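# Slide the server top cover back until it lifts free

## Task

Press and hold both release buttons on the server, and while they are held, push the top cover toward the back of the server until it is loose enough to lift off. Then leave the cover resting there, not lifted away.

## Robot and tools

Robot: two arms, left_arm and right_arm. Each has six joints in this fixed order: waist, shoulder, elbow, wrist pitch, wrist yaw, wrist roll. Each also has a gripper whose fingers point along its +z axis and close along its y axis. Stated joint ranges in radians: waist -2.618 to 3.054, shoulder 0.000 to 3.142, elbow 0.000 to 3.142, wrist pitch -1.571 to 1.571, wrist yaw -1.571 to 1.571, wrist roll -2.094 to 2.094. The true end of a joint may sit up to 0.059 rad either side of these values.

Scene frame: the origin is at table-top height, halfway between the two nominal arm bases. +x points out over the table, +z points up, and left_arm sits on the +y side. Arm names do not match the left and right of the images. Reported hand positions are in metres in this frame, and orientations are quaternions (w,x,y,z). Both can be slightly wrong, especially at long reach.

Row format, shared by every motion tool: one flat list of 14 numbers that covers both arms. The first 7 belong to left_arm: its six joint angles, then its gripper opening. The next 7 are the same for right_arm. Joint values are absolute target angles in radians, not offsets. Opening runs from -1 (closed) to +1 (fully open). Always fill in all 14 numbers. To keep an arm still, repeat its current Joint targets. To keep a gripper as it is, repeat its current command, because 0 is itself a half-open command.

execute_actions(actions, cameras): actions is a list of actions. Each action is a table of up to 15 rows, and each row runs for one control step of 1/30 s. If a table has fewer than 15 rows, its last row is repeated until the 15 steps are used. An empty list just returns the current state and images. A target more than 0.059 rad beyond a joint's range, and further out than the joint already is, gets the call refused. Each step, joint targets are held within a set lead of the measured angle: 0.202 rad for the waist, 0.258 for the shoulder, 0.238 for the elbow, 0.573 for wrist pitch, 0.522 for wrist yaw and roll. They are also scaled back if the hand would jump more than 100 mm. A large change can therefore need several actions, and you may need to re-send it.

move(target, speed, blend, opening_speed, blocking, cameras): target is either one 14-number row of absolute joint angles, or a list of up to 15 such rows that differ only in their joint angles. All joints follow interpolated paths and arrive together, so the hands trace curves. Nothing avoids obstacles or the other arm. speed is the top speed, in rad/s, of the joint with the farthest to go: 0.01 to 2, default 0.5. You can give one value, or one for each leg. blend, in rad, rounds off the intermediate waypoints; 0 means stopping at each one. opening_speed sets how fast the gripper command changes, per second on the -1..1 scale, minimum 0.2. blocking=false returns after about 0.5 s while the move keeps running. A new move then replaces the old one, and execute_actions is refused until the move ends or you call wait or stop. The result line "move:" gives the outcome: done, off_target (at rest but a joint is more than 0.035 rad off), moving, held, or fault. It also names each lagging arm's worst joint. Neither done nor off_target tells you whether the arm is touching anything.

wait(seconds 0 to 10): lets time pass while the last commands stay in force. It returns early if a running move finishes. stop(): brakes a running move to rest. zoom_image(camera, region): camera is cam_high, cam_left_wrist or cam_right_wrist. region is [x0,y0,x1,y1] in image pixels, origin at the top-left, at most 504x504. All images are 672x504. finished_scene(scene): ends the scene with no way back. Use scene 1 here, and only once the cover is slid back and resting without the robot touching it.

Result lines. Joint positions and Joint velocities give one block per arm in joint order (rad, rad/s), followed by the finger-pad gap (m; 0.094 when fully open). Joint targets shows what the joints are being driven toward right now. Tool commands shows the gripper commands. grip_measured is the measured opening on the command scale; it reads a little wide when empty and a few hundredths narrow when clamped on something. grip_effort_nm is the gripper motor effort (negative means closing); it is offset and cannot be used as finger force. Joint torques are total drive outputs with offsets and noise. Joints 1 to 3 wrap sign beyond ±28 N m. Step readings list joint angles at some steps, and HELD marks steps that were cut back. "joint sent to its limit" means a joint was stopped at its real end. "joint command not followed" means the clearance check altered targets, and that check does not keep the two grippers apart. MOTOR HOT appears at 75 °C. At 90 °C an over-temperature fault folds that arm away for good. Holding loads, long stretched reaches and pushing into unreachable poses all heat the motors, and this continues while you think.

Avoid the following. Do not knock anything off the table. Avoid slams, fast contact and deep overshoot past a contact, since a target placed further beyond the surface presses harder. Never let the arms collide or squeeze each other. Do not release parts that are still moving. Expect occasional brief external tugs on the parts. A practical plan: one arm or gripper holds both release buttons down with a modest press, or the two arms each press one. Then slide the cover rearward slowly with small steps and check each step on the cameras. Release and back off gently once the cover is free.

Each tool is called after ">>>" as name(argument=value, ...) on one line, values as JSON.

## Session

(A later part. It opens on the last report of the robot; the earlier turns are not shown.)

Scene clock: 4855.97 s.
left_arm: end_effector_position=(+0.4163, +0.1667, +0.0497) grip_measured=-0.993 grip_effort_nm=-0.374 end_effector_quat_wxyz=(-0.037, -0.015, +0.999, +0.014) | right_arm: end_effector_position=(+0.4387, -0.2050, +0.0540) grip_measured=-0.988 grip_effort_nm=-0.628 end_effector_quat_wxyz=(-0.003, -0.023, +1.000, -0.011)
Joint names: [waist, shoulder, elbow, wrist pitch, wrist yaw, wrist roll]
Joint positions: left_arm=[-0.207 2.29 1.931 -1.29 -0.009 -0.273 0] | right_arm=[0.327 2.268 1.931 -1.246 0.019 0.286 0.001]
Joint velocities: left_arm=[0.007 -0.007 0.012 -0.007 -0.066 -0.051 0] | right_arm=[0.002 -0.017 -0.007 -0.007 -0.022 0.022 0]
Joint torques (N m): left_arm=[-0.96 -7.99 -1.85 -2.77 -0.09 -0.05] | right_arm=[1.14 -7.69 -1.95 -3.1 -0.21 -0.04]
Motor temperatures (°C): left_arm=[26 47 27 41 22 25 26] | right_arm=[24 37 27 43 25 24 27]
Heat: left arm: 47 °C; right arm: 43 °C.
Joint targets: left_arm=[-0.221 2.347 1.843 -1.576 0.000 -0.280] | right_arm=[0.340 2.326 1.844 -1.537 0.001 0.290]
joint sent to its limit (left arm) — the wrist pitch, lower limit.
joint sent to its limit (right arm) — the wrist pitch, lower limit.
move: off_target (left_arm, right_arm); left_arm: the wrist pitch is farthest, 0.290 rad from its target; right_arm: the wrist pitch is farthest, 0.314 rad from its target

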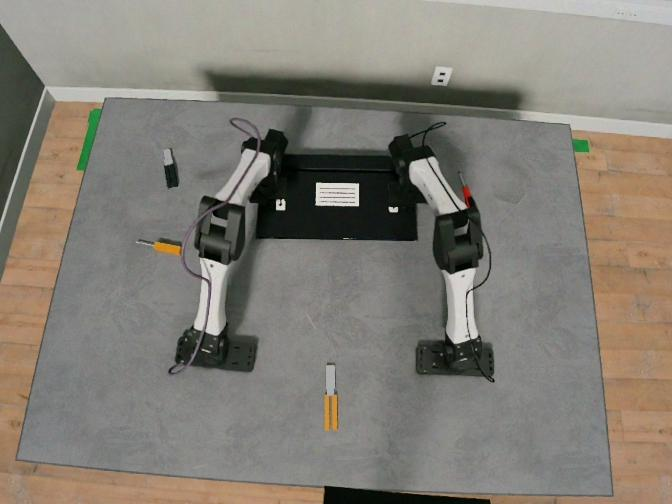

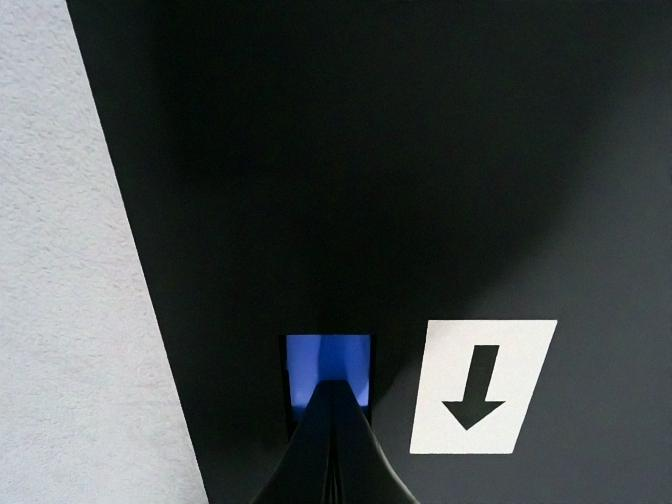

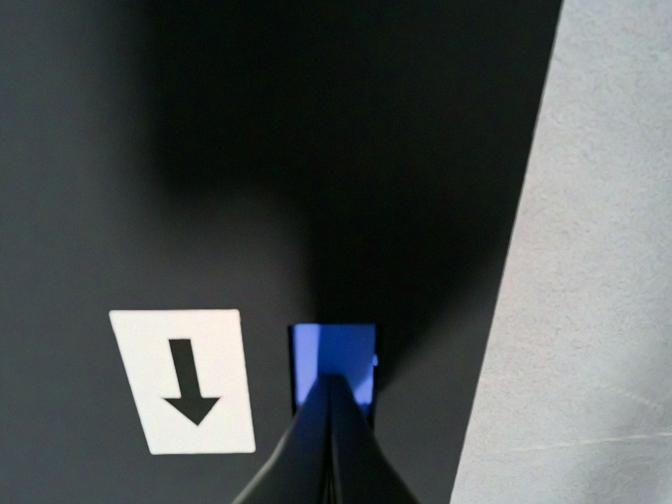

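>>> move(target=[[-0.230, 2.291, 1.752, -1.58, 0, -0.28, -1, 0.349, 2.270, 1.746, -1.54, 0, 0.29, -1]], speed=0.08)

>>> zoom_image(camera="cam_high", region=[220, 100, 460, 280])

Scene clock: 4865.40 s.
left_arm: end_effector_position=(+0.4159, +0.1667, +0.0508) grip_measured=-0.993 grip_effort_nm=-0.374 end_effector_quat_wxyz=(-0.014, -0.014, +1.000, +0.012) | right_arm: end_effector_position=(+0.4382, -0.2055, +0.0557) grip_measured=-0.988 grip_effort_nm=-0.632 end_effector_quat_wxyz=(+0.020, -0.024, +0.999, -0.008)
Joint names: [waist, shoulder, elbow, wrist pitch, wrist yaw, wrist roll]
Joint positions: left_arm=[-0.21 2.238 1.852 -1.218 -0.016 -0.273 0] | right_arm=[0.329 2.214 1.847 -1.171 0.027 0.286 0.001]
Joint velocities: left_arm=[-0.012 -0.002 -0.002 -0.051 0.066 -0.081 0.001] | right_arm=[-0.007 -0.012 0.012 -0.037 -0.037 -0.007 0.001]
Joint torques (N m): left_arm=[-1.21 -8.87 -1.36 -2.83 -0.04 -0.04] | right_arm=[1.46 -8.61 -1.47 -3.1 -0.21 -0.05]
Motor temperatures (°C): left_arm=[26 47 27 42 22 25 26] | right_arm=[24 37 27 44 25 24 27]
Heat: left arm: 47 °C; right arm: 44 °C.
Joint targets: left_arm=[-0.227 2.282 1.768 -1.517 -0.003 -0.279] | right_arm=[0.345 2.259 1.766 -1.467 0.005 0.289]
joint sent to its limit (left arm) — the wrist pitch, lower limit.
move: off_target (left_arm, right_arm); left_arm: the wrist pitch is farthest, 0.362 rad from its target; right_arm: the wrist pitch is farthest, 0.369 rad from its target

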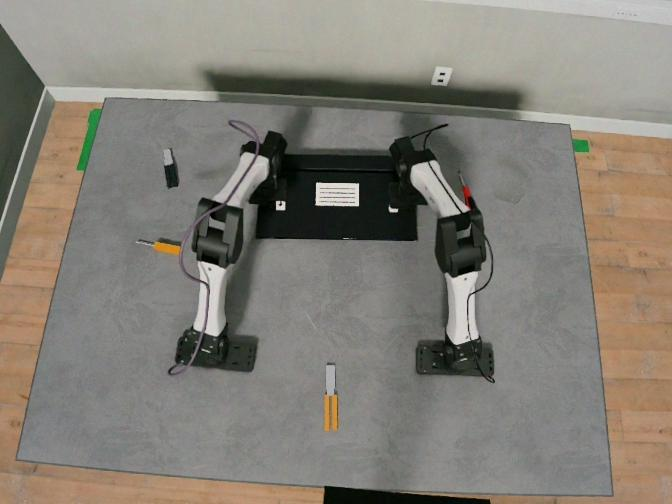

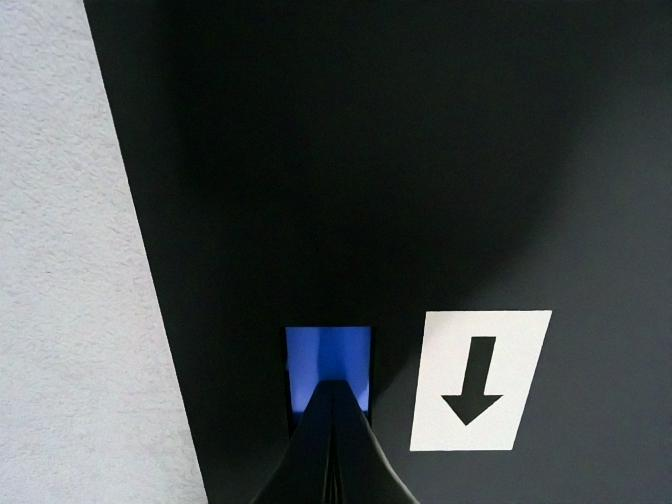

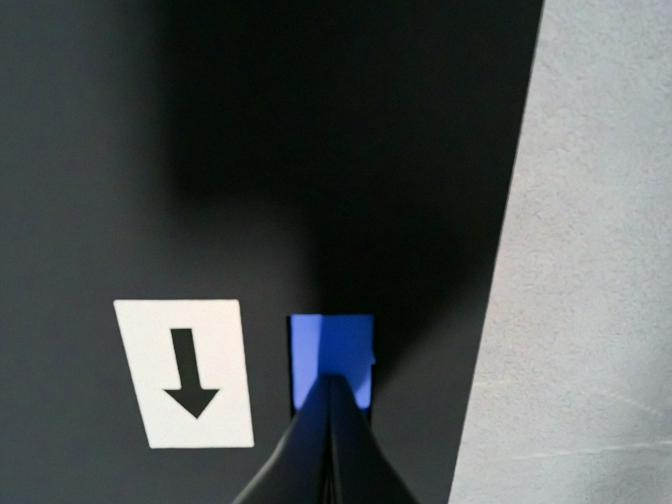

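Scaled by 2.100 from the camera's 672x504 image, which has a finer 960x720 frame.

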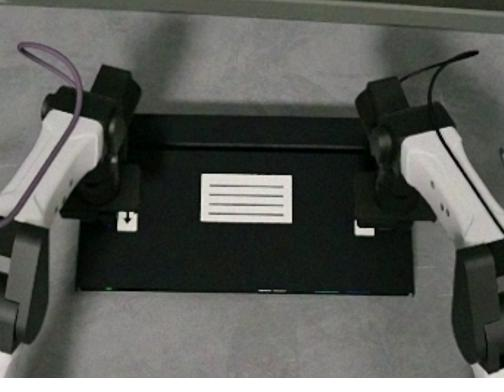

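>>> zoom_image(camera="cam_left_wrist", region=[260, 290, 410, 420])

>>> zoom_image(camera="cam_right_wrist", region=[260, 290, 410, 420])

Scaled by 3.360 from the camera's 672x504 image, which has a finer 960x720 frame.

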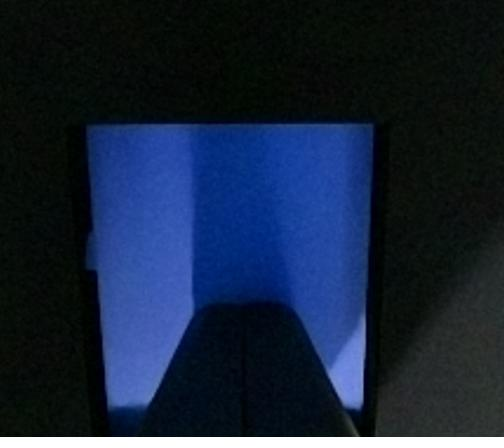

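Scaled by 3.360 from the camera's 672x504 image, which has a finer 960x720 frame.

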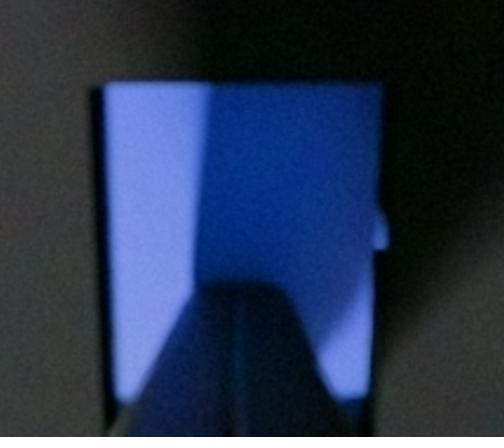

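>>> move(target=[[-0.224, 2.381, 1.817, -1.50, 0, -0.28, -1, 0.343, 2.364, 1.813, -1.48, 0, 0.29, -1]], speed=0.1)

>>> zoom_image(camera="cam_left_wrist", region=[260, 290, 410, 420])

>>> zoom_image(camera="cam_right_wrist", region=[260, 290, 410, 420])

>>> zoom_image(camera="cam_high", region=[220, 100, 460, 280])

Scene clock: 4896.73 s.
left_arm: end_effector_position=(+0.4166, +0.1669, +0.0490) grip_measured=-0.993 grip_effort_nm=-0.379 end_effector_quat_wxyz=(-0.026, -0.013, +0.999, +0.016) | right_arm: end_effector_position=(+0.4392, -0.2055, +0.0525) grip_measured=-0.988 grip_effort_nm=-0.632 end_effector_quat_wxyz=(+0.008, -0.025, +1.000, -0.013)
Joint names: [waist, shoulder, elbow, wrist pitch, wrist yaw, wrist roll]
Joint positions: left_arm=[-0.21 2.269 1.895 -1.255 -0.018 -0.273 0] | right_arm=[0.329 2.247 1.89 -1.206 0.029 0.286 0.001]
Joint velocities: left_arm=[-0.022 -0.007 0.002 -0.007 0.007 -0.007 0] | right_arm=[-0.007 0.017 0.002 -0.066 -0.037 -0.007 0.001]
Joint torques (N m): left_arm=[-0.94 -2.66 -0.88 -2.33 0 -0.06] | right_arm=[1.26 -2.55 -0.7 -2.63 -0.27 -0.08]
Motor temperatures (°C): left_arm=[26 46 26 48 22 25 26] | right_arm=[25 40 27 49 25 24 27]
Heat: left arm: 48 °C; right arm: 49 °C.
Joint targets: left_arm=[-0.224 2.381 1.817 -1.500 0.000 -0.280] | right_arm=[0.342 2.356 1.818 -1.461 0.002 0.290]
move: off_target (left_arm, right_arm); left_arm: the wrist pitch is farthest, 0.245 rad from its target; right_arm: the wrist pitch is farthest, 0.274 rad from its target

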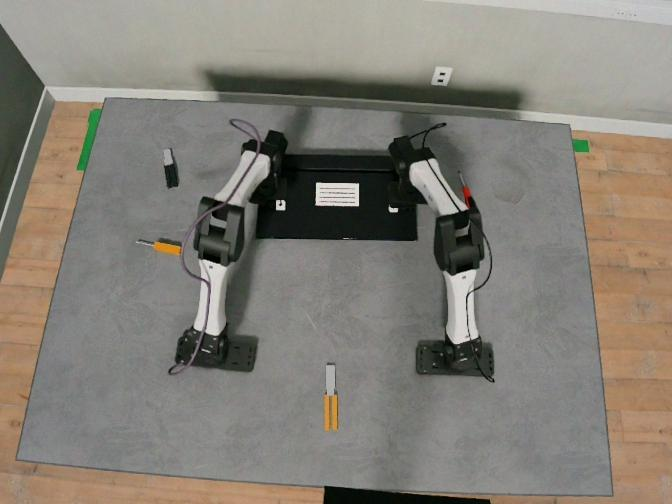

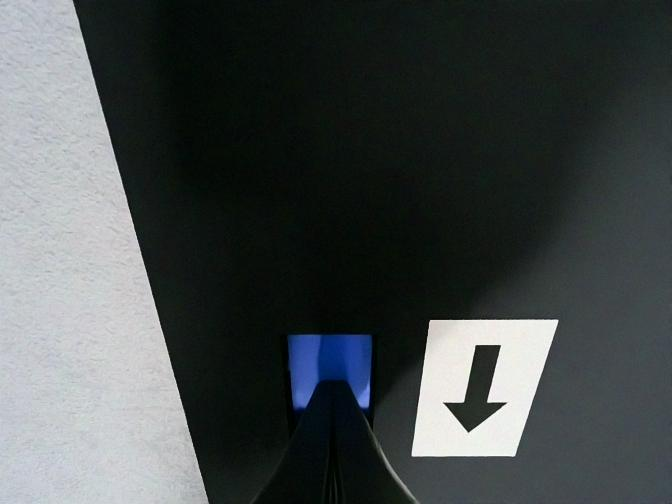

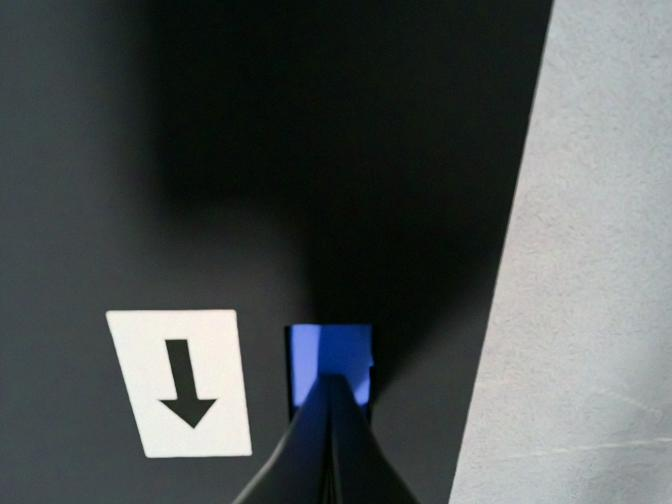

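Scaled by 3.360 from the camera's 672x504 image, which has a finer 960x720 frame.

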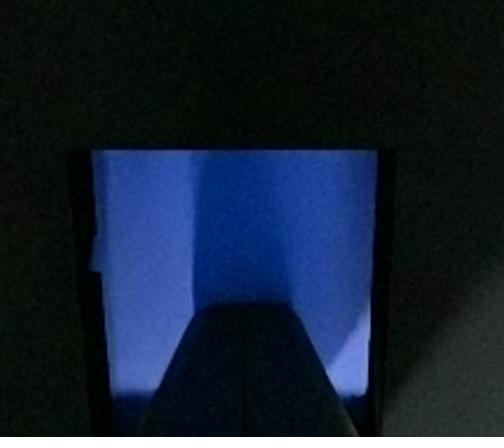

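Scaled by 3.360 from the camera's 672x504 image, which has a finer 960x720 frame.

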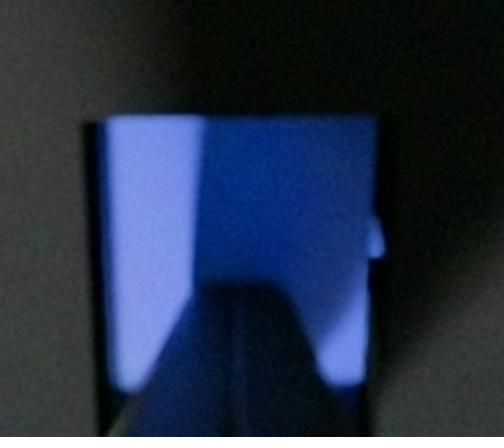

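Scaled by 2.100 from the camera's 672x504 image, which has a finer 960x720 frame.

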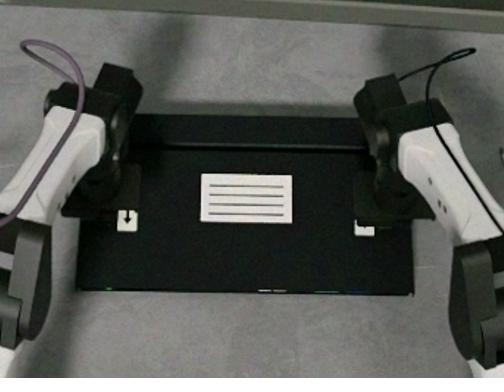

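>>> move(target=[[-0.226, 2.317, 1.827, -1.576, 0, -0.28, -1, 0.345, 2.300, 1.831, -1.535, 0, 0.29, -1]], speed=0.1)

>>> zoom_image(camera="cam_left_wrist", region=[260, 290, 410, 420])

>>> zoom_image(camera="cam_right_wrist", region=[260, 290, 410, 420])

>>> zoom_image(camera="cam_high", region=[220, 100, 460, 280])

Scene clock: 4921.20 s.
left_arm: end_effector_position=(+0.4162, +0.1670, +0.0500) grip_measured=-0.993 grip_effort_nm=-0.379 end_effector_quat_wxyz=(-0.027, -0.013, +0.999, +0.017) | right_arm: end_effector_position=(+0.4388, -0.2057, +0.0541) grip_measured=-0.988 grip_effort_nm=-0.628 end_effector_quat_wxyz=(+0.007, -0.025, +1.000, -0.013)
Joint names: [waist, shoulder, elbow, wrist pitch, wrist yaw, wrist roll]
Joint positions: left_arm=[-0.21 2.269 1.899 -1.261 -0.019 -0.273 0] | right_arm=[0.329 2.247 1.896 -1.215 0.03 0.286 0.001]
Joint velocities: left_arm=[-0.012 -0.012 0.002 -0.051 0.095 -0.007 -0.001] | right_arm=[-0.017 -0.017 0.012 0.095 0.007 -0.066 -0.001]
Joint torques (N m): left_arm=[-1.17 -8.75 -0.35 -3.04 0.01 -0.06] | right_arm=[1.5 -7.99 -0.23 -3.44 -0.3 -0.04]
Motor temperatures (°C): left_arm=[26 43 26 47 22 25 26] | right_arm=[25 35 27 46 25 24 27]
Heat: left arm: 47 °C; right arm: 46 °C.
Joint targets: left_arm=[-0.226 2.317 1.827 -1.576 0.000 -0.280] | right_arm=[0.345 2.300 1.831 -1.535 0.000 0.290]
move: off_target (left_arm, right_arm); left_arm: the wrist pitch is farthest, 0.315 rad from its target; right_arm: the wrist pitch is farthest, 0.320 rad from its target

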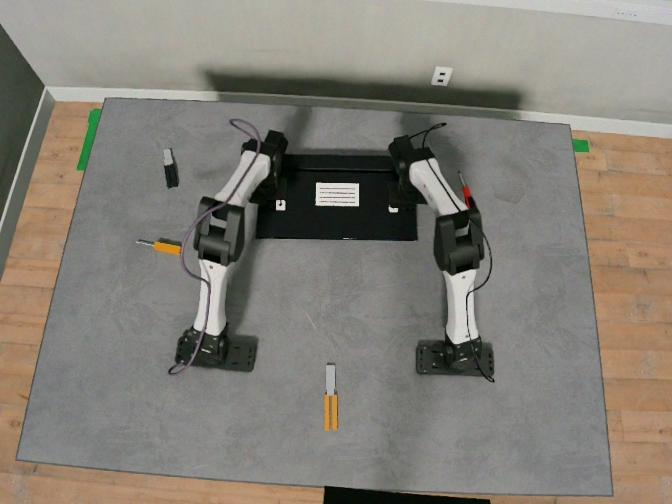

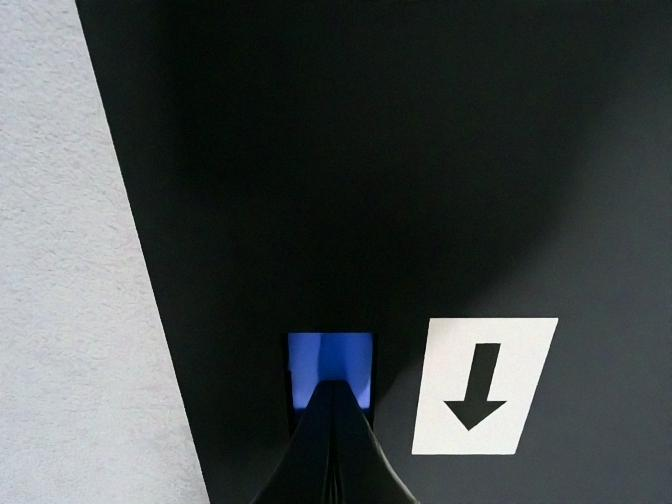

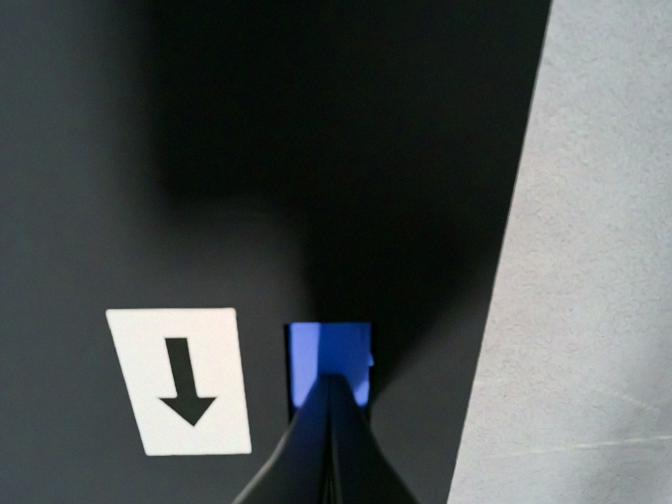

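Scaled by 3.360 from the camera's 672x504 image, which has a finer 960x720 frame.

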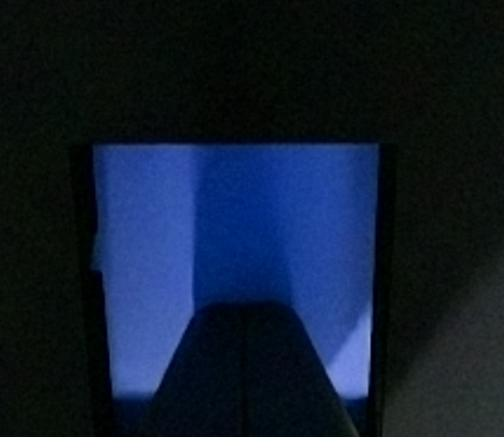

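Scaled by 3.360 from the camera's 672x504 image, which has a finer 960x720 frame.

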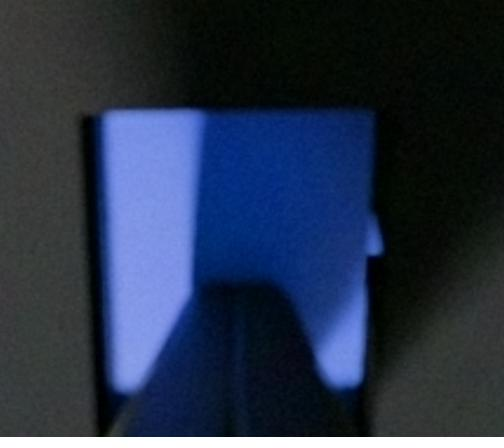

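Scaled by 2.100 from the camera's 672x504 image, which has a finer 960x720 frame.

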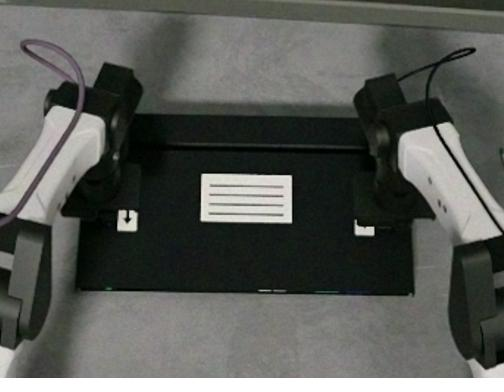

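>>> zoom_image(camera="cam_high", region=[250, 140, 430, 250])

>>> zoom_image(camera="cam_left_wrist", region=[60, 0, 672, 504])

Scaled by 2.800 from the camera's 672x504 image, which has a finer 960x720 frame.

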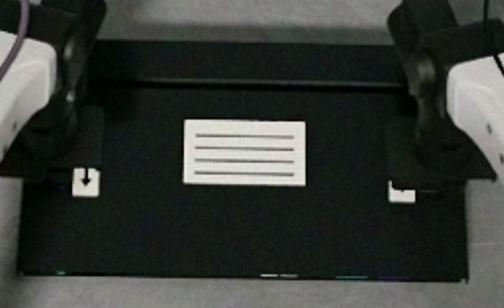

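Region (60, 0, 672, 504) is 612x504 pixels. A region can be at most 504 by 504 pixels.

>>> move(target=[[-0.224, 2.381, 1.817, -1.50, 0, -0.28, -1, 0.343, 2.358, 1.816, -1.465, 0, 0.29, -1], [-0.226, 2.333, 1.816, -1.576, 0, -0.28, -1, 0.345, 2.317, 1.819, -1.535, 0, 0.29, -1]], speed=0.15)

>>> zoom_image(camera="cam_left_wrist", region=[260, 290, 410, 420])

>>> zoom_image(camera="cam_right_wrist", region=[260, 290, 410, 420])

>>> zoom_image(camera="cam_high", region=[220, 100, 460, 280])

Scene clock: 4993.50 s.
left_arm: end_effector_position=(+0.4161, +0.1671, +0.0497) grip_measured=-0.993 grip_effort_nm=-0.369 end_effector_quat_wxyz=(-0.027, -0.013, +0.999, +0.017) | right_arm: end_effector_position=(+0.4387, -0.2057, +0.0535) grip_measured=-0.988 grip_effort_nm=-0.632 end_effector_quat_wxyz=(+0.007, -0.025, +1.000, -0.013)
Joint names: [waist, shoulder, elbow, wrist pitch, wrist yaw, wrist roll]
Joint positions: left_arm=[-0.21 2.27 1.899 -1.261 -0.019 -0.273 0] | right_arm=[0.329 2.248 1.896 -1.214 0.03 0.286 0.001]
Joint velocities: left_arm=[-0.012 -0.012 0.002 -0.081 0.037 0.007 -0.001] | right_arm=[-0.012 0.007 -0.012 0.022 0.007 -0.007 0]
Joint torques (N m): left_arm=[-1.1 -7.58 -1.03 -2.9 -0.01 -0.05] | right_arm=[1.36 -6.93 -0.81 -3.23 -0.28 -0.03]
Motor temperatures (°C): left_arm=[26 48 26 59 22 25 26] | right_arm=[25 39 26 57 25 24 27]
Heat: left arm: 59 °C; right arm: 57 °C.
Joint targets: left_arm=[-0.225 2.330 1.820 -1.562 -0.001 -0.280] | right_arm=[0.344 2.313 1.824 -1.516 0.002 0.290]
move: off_target (left_arm, right_arm); left_arm: the wrist pitch is farthest, 0.315 rad from its target; right_arm: the wrist pitch is farthest, 0.321 rad from its target

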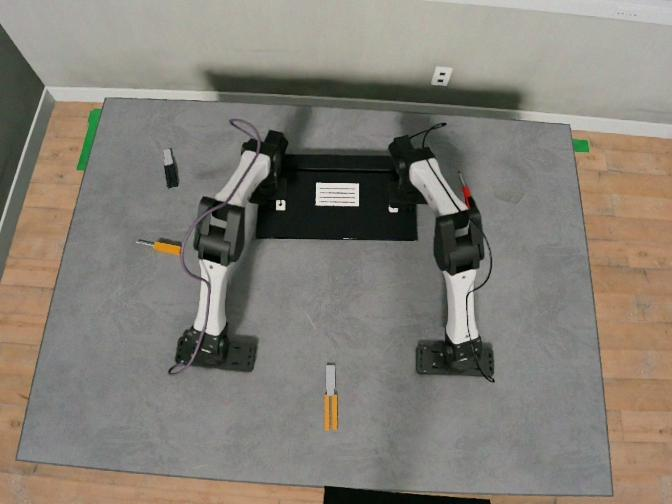

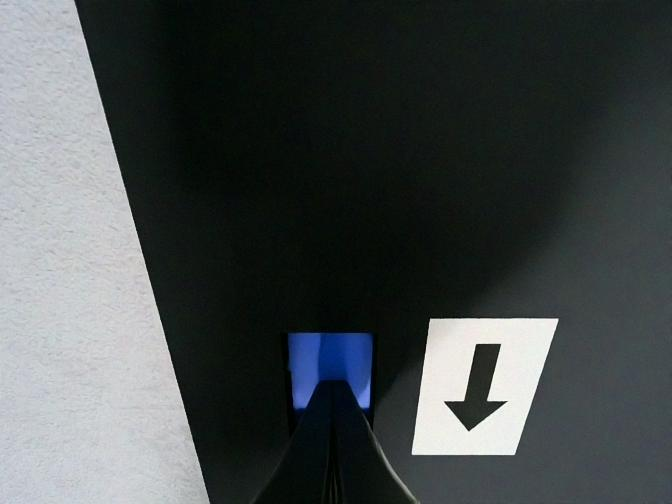

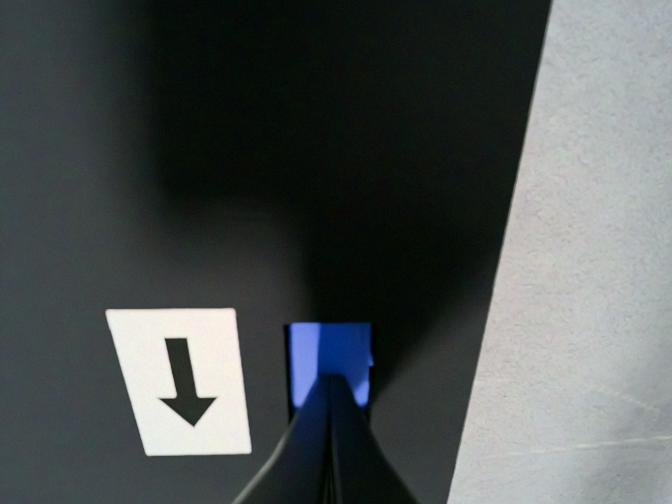

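Scaled by 3.360 from the camera's 672x504 image, which has a finer 960x720 frame.

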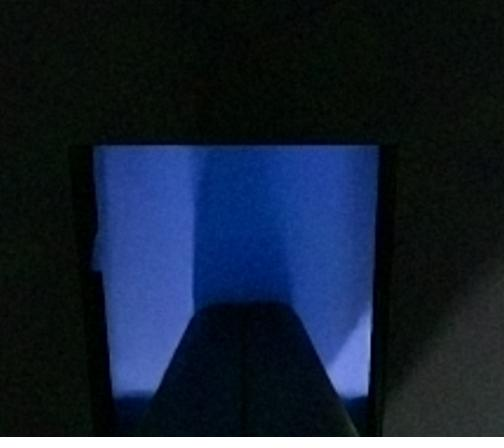

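Scaled by 3.360 from the camera's 672x504 image, which has a finer 960x720 frame.

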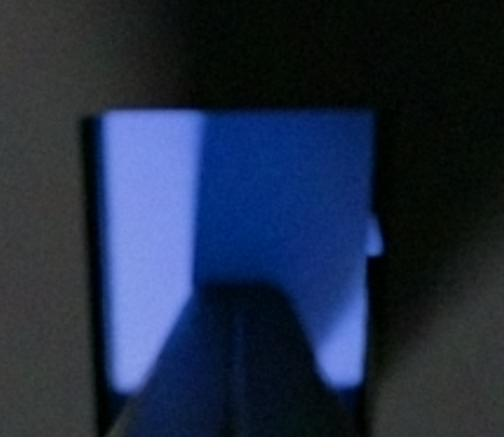

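Scaled by 2.100 from the camera's 672x504 image, which has a finer 960x720 frame.

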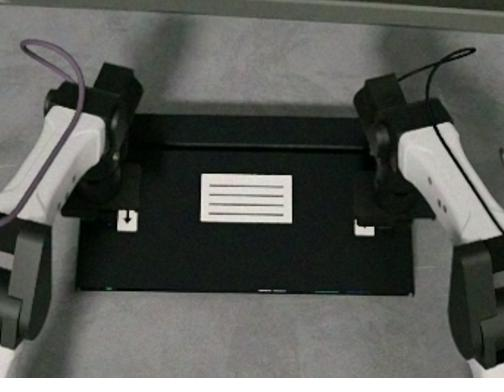

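>>> move(target=[-0.206, 2.415, 1.996, -1.33, 0, -0.28, -1, 0.325, 2.418, 2.023, -1.323, 0, 0.29, -1], speed=0.2)

>>> zoom_image(camera="cam_high", region=[220, 100, 460, 280])

Scene clock: 5073.23 s.
left_arm: end_effector_position=(+0.4217, +0.1659, +0.0522) grip_measured=-0.993 grip_effort_nm=-0.379 end_effector_quat_wxyz=(-0.044, -0.013, +0.999, +0.021) | right_arm: end_effector_position=(+0.4452, -0.2038, +0.0560) grip_measured=-0.988 grip_effort_nm=-0.628 end_effector_quat_wxyz=(-0.015, -0.025, +0.999, -0.021)
Joint names: [waist, shoulder, elbow, wrist pitch, wrist yaw, wrist roll]
Joint positions: left_arm=[-0.209 2.334 2.015 -1.348 -0.019 -0.273 0] | right_arm=[0.329 2.332 2.046 -1.326 0.03 0.286 0.001]
Joint velocities: left_arm=[-0.027 -0.007 0.002 -0.037 -0.066 0.037 0] | right_arm=[-0.017 -0.002 -0.007 -0.007 -0.037 0.051 0.001]
Joint torques (N m): left_arm=[0.83 -6 4.48 0.24 0.02 -0.06] | right_arm=[-0.42 -5.3 3.08 0.17 -0.32 -0.06]
Motor temperatures (°C): left_arm=[26 45 26 60 22 25 26] | right_arm=[25 38 26 59 25 24 27]
Heat: left arm: 60 °C; right arm: 59 °C.
Joint targets: left_arm=[-0.206 2.415 1.996 -1.330 0.000 -0.280] | right_arm=[0.325 2.418 2.023 -1.323 0.000 0.290]
move: off_target (left_arm, right_arm); left_arm: the shoulder is farthest, 0.081 rad from its target; right_arm: the shoulder is farthest, 0.086 rad from its target

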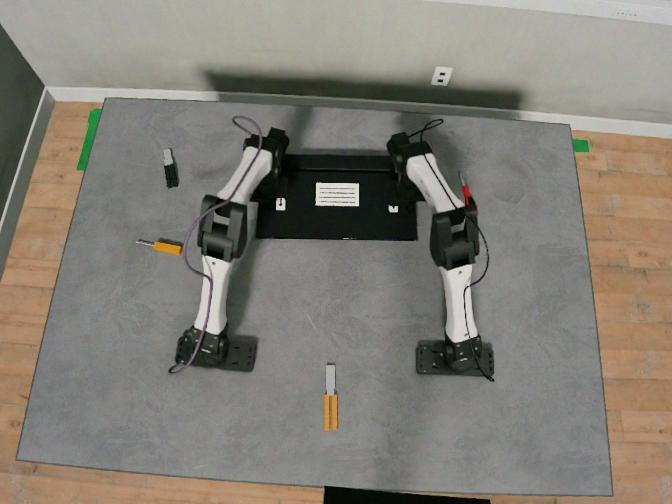

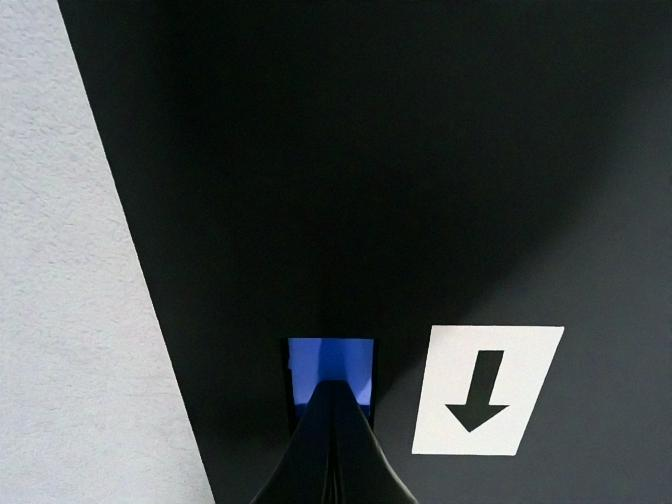

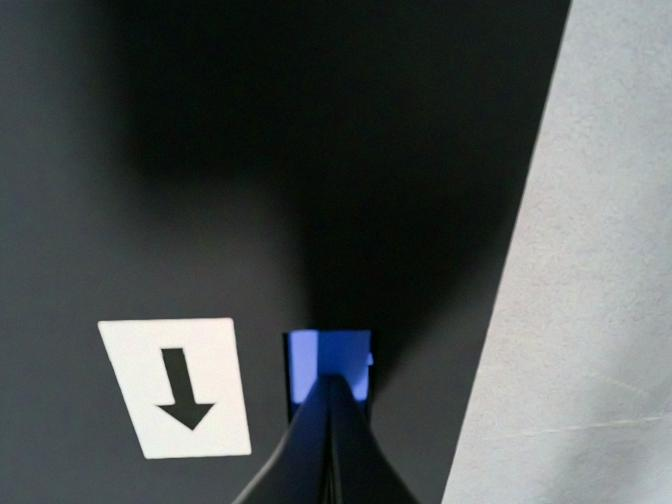

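Scaled by 2.100 from the camera's 672x504 image, which has a finer 960x720 frame.

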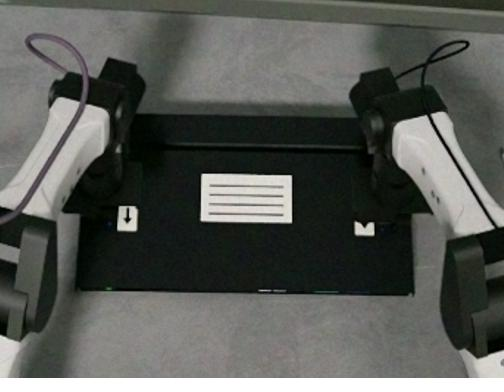

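>>> move(target=[-0.207, 2.348, 2.162, -1.461, 0, -0.28, -1, 0.327, 2.374, 2.21, -1.451, 0, 0.29, -1], speed=0.15)

>>> zoom_image(camera="cam_high", region=[220, 100, 460, 280])

>>> zoom_image(camera="cam_left_wrist", region=[200, 250, 450, 440])

>>> zoom_image(camera="cam_right_wrist", region=[200, 250, 450, 440])

Scene clock: 5099.10 s.
left_arm: end_effector_position=(+0.4267, +0.1629, +0.0793) grip_measured=-0.993 grip_effort_nm=-0.379 end_effector_quat_wxyz=(-0.039, -0.014, +0.999, +0.015) | right_arm: end_effector_position=(+0.4481, -0.1983, +0.0790) grip_measured=-0.988 grip_effort_nm=-0.628 end_effector_quat_wxyz=(-0.019, -0.025, +0.999, -0.009)
Joint names: [waist, shoulder, elbow, wrist pitch, wrist yaw, wrist roll]
Joint positions: left_arm=[-0.209 2.346 2.144 -1.453 -0.009 -0.274 0] | right_arm=[0.329 2.359 2.185 -1.439 0.006 0.286 0.001]
Joint velocities: left_arm=[-0.012 -0.017 -0.007 0.022 0.007 -0.081 0] | right_arm=[0.002 0.002 -0.002 0.022 -0.022 -0.037 0]
Joint torques (N m): left_arm=[0.7 -13.56 8.09 0.01 -0.09 -0.05] | right_arm=[-0.18 -12.42 7.04 0.01 -0.09 -0.04]
Motor temperatures (°C): left_arm=[26 45 27 48 22 25 26] | right_arm=[25 36 27 49 25 24 27]
Heat: left arm: 48 °C; right arm: 49 °C.
Joint targets: left_arm=[-0.207 2.348 2.162 -1.461 0.000 -0.280] | right_arm=[0.327 2.374 2.210 -1.451 0.000 0.290]
move: done

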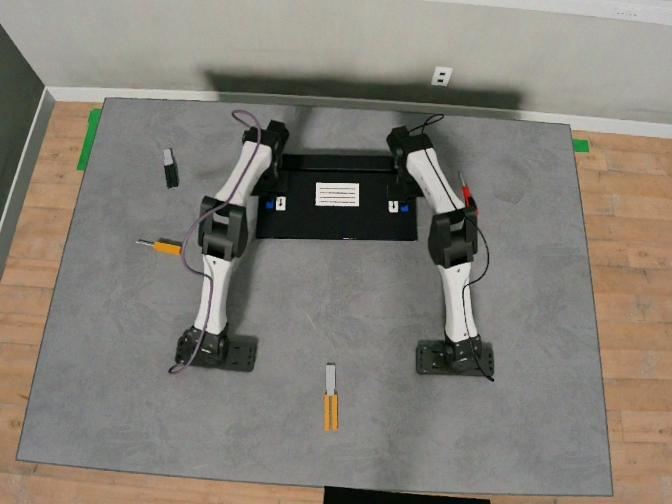

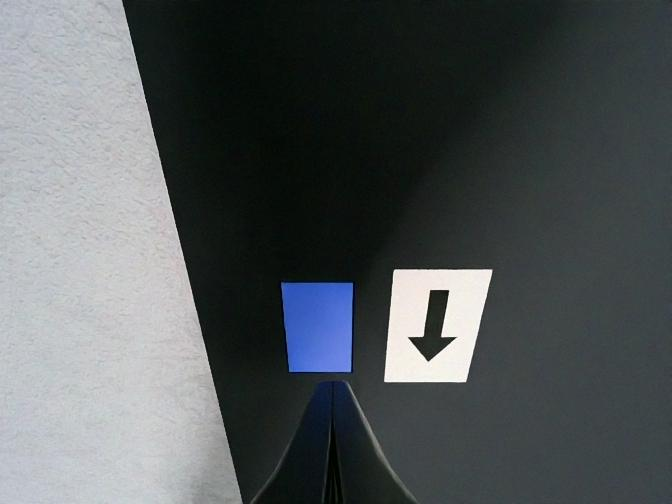

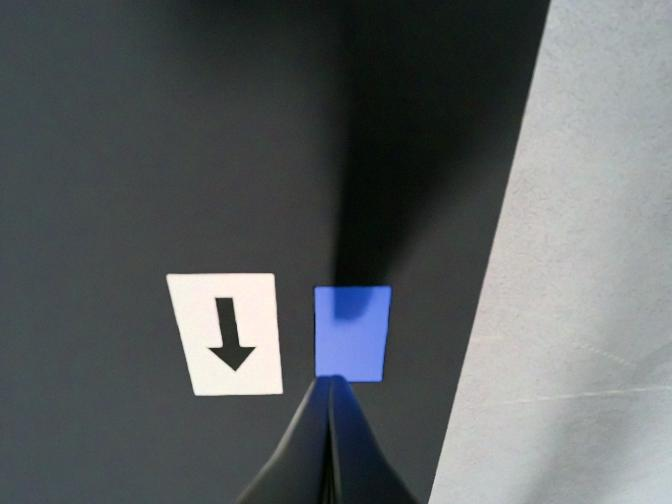

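Scaled by 2.100 from the camera's 672x504 image, which has a finer 960x720 frame.

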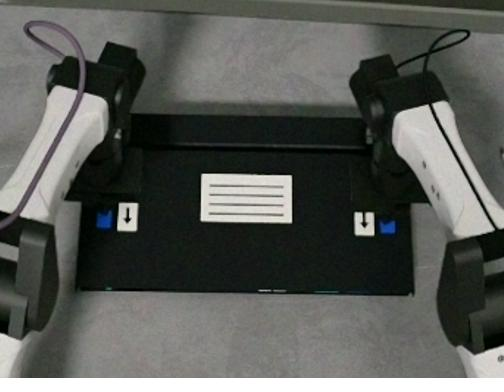

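Scaled by 2.016 from the camera's 672x504 image, which has a finer 960x720 frame.

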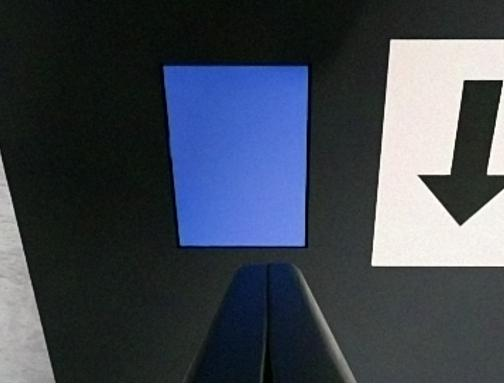

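Scaled by 2.016 from the camera's 672x504 image, which has a finer 960x720 frame.

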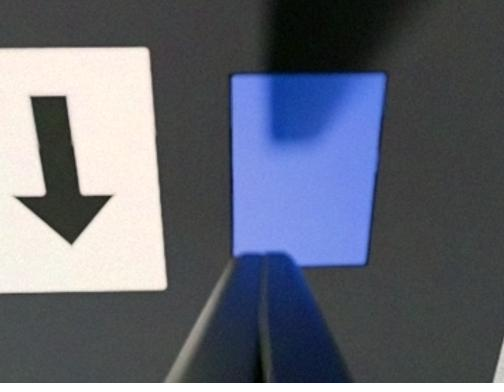

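>>> move(target=[-0.207, 2.348, 2.162, -0.95, 0, -0.28, -1, 0.327, 2.374, 2.21, -0.95, 0, 0.29, -1], speed=0.5)

>>> zoom_image(camera="cam_left_wrist", region=[100, 0, 600, 375])

>>> zoom_image(camera="cam_high", region=[240, 140, 440, 250])

Scene clock: 5138.77 s.
left_arm: end_effector_position=(+0.5421, +0.1339, +0.0990) grip_measured=-0.993 grip_effort_nm=-0.379 end_effector_quat_wxyz=(+0.199, -0.015, +0.979, -0.048) | right_arm: end_effector_position=(+0.5556, -0.1609, +0.1016) grip_measured=-0.988 grip_effort_nm=-0.628 end_effector_quat_wxyz=(+0.206, -0.023, +0.976, +0.063)
Joint names: [waist, shoulder, elbow, wrist pitch, wrist yaw, wrist roll]
Joint positions: left_arm=[-0.209 2.346 2.144 -0.957 -0.009 -0.274 0] | right_arm=[0.329 2.359 2.185 -0.963 0.006 0.286 0.001]
Joint velocities: left_arm=[-0.027 0.022 0.007 0.007 -0.051 -0.037 0] | right_arm=[-0.027 -0.002 -0.002 0.066 -0.022 -0.007 -0.001]
Joint torques (N m): left_arm=[0.69 -14.52 9.02 1.12 -0.09 -0.04] | right_arm=[-0.17 -13.31 7.83 1.33 -0.09 -0.08]
Motor temperatures (°C): left_arm=[26 52 31 42 22 25 26] | right_arm=[24 45 30 44 25 24 27]
Heat: left arm: 52 °C; right arm: 45 °C.
Joint targets: left_arm=[-0.207 2.348 2.162 -0.950 0.000 -0.280] | right_arm=[0.327 2.374 2.210 -0.950 0.000 0.290]
move: done

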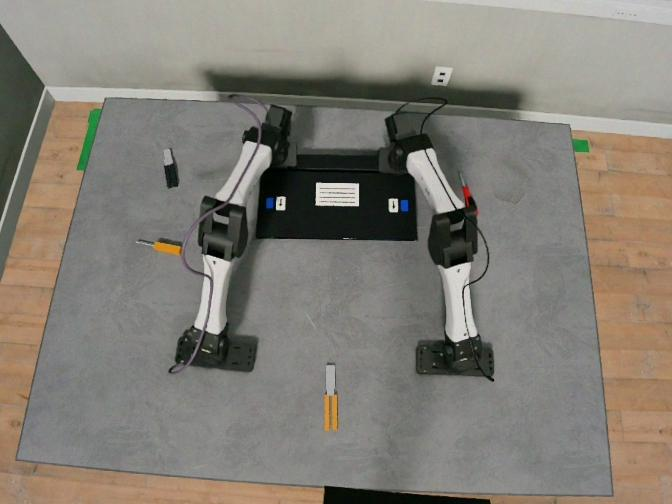

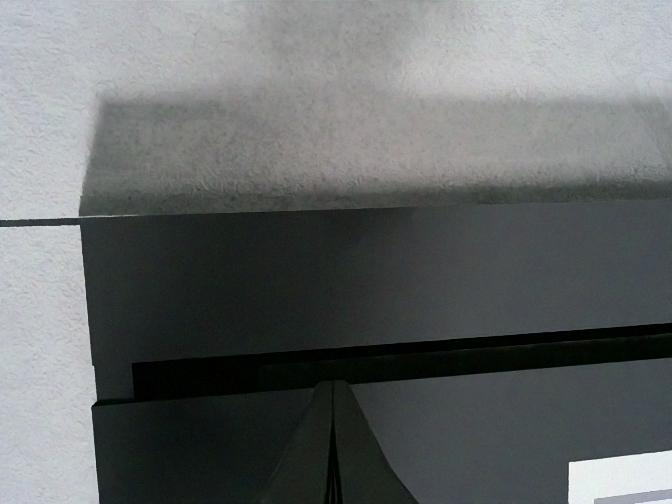

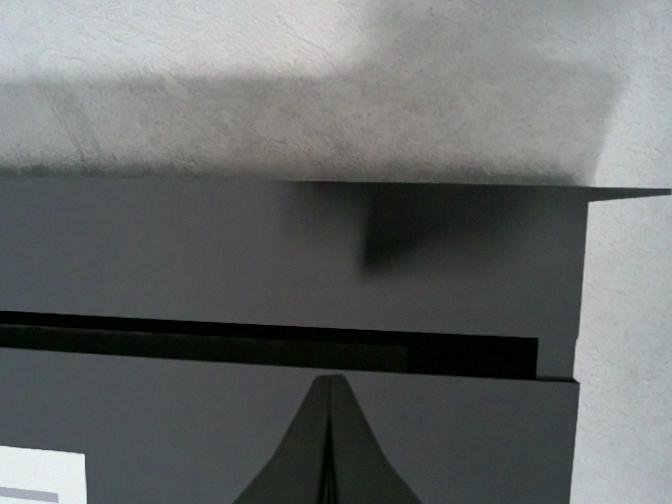

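Scaled by 1.008 from the camera's 672x504 image, which has a finer 960x720 frame.

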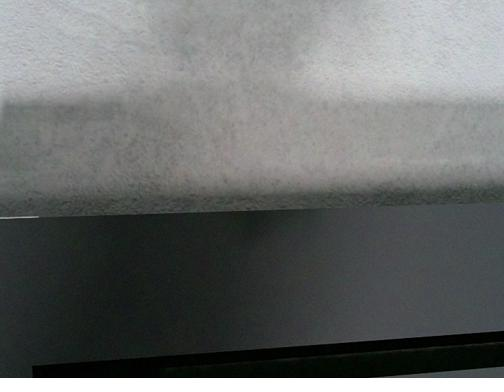

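Scaled by 2.520 from the camera's 672x504 image, which has a finer 960x720 frame.

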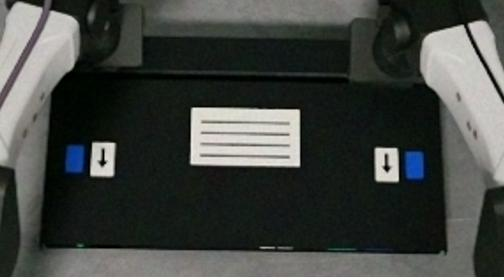

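>>> zoom_image(camera="cam_left_wrist", region=[70, 320, 370, 420])

>>> zoom_image(camera="cam_right_wrist", region=[330, 310, 610, 400])

>>> zoom_image(camera="cam_left_wrist", region=[370, 300, 670, 504])

Scaled by 1.680 from the camera's 672x504 image, which has a finer 960x720 frame.

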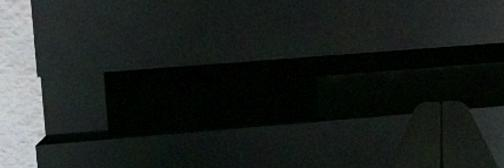

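Scaled by 1.800 from the camera's 672x504 image, which has a finer 960x720 frame.

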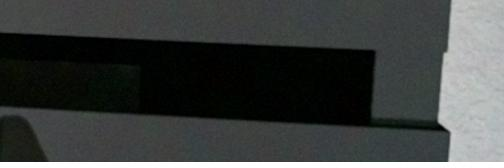

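Scaled by 1.680 from the camera's 672x504 image, which has a finer 960x720 frame.

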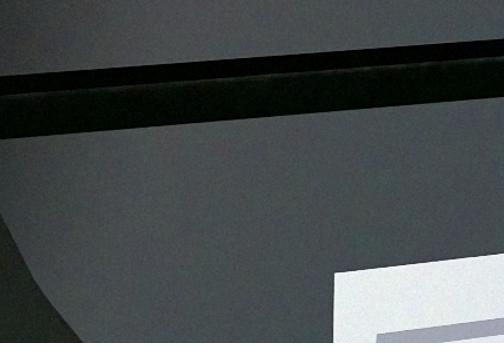

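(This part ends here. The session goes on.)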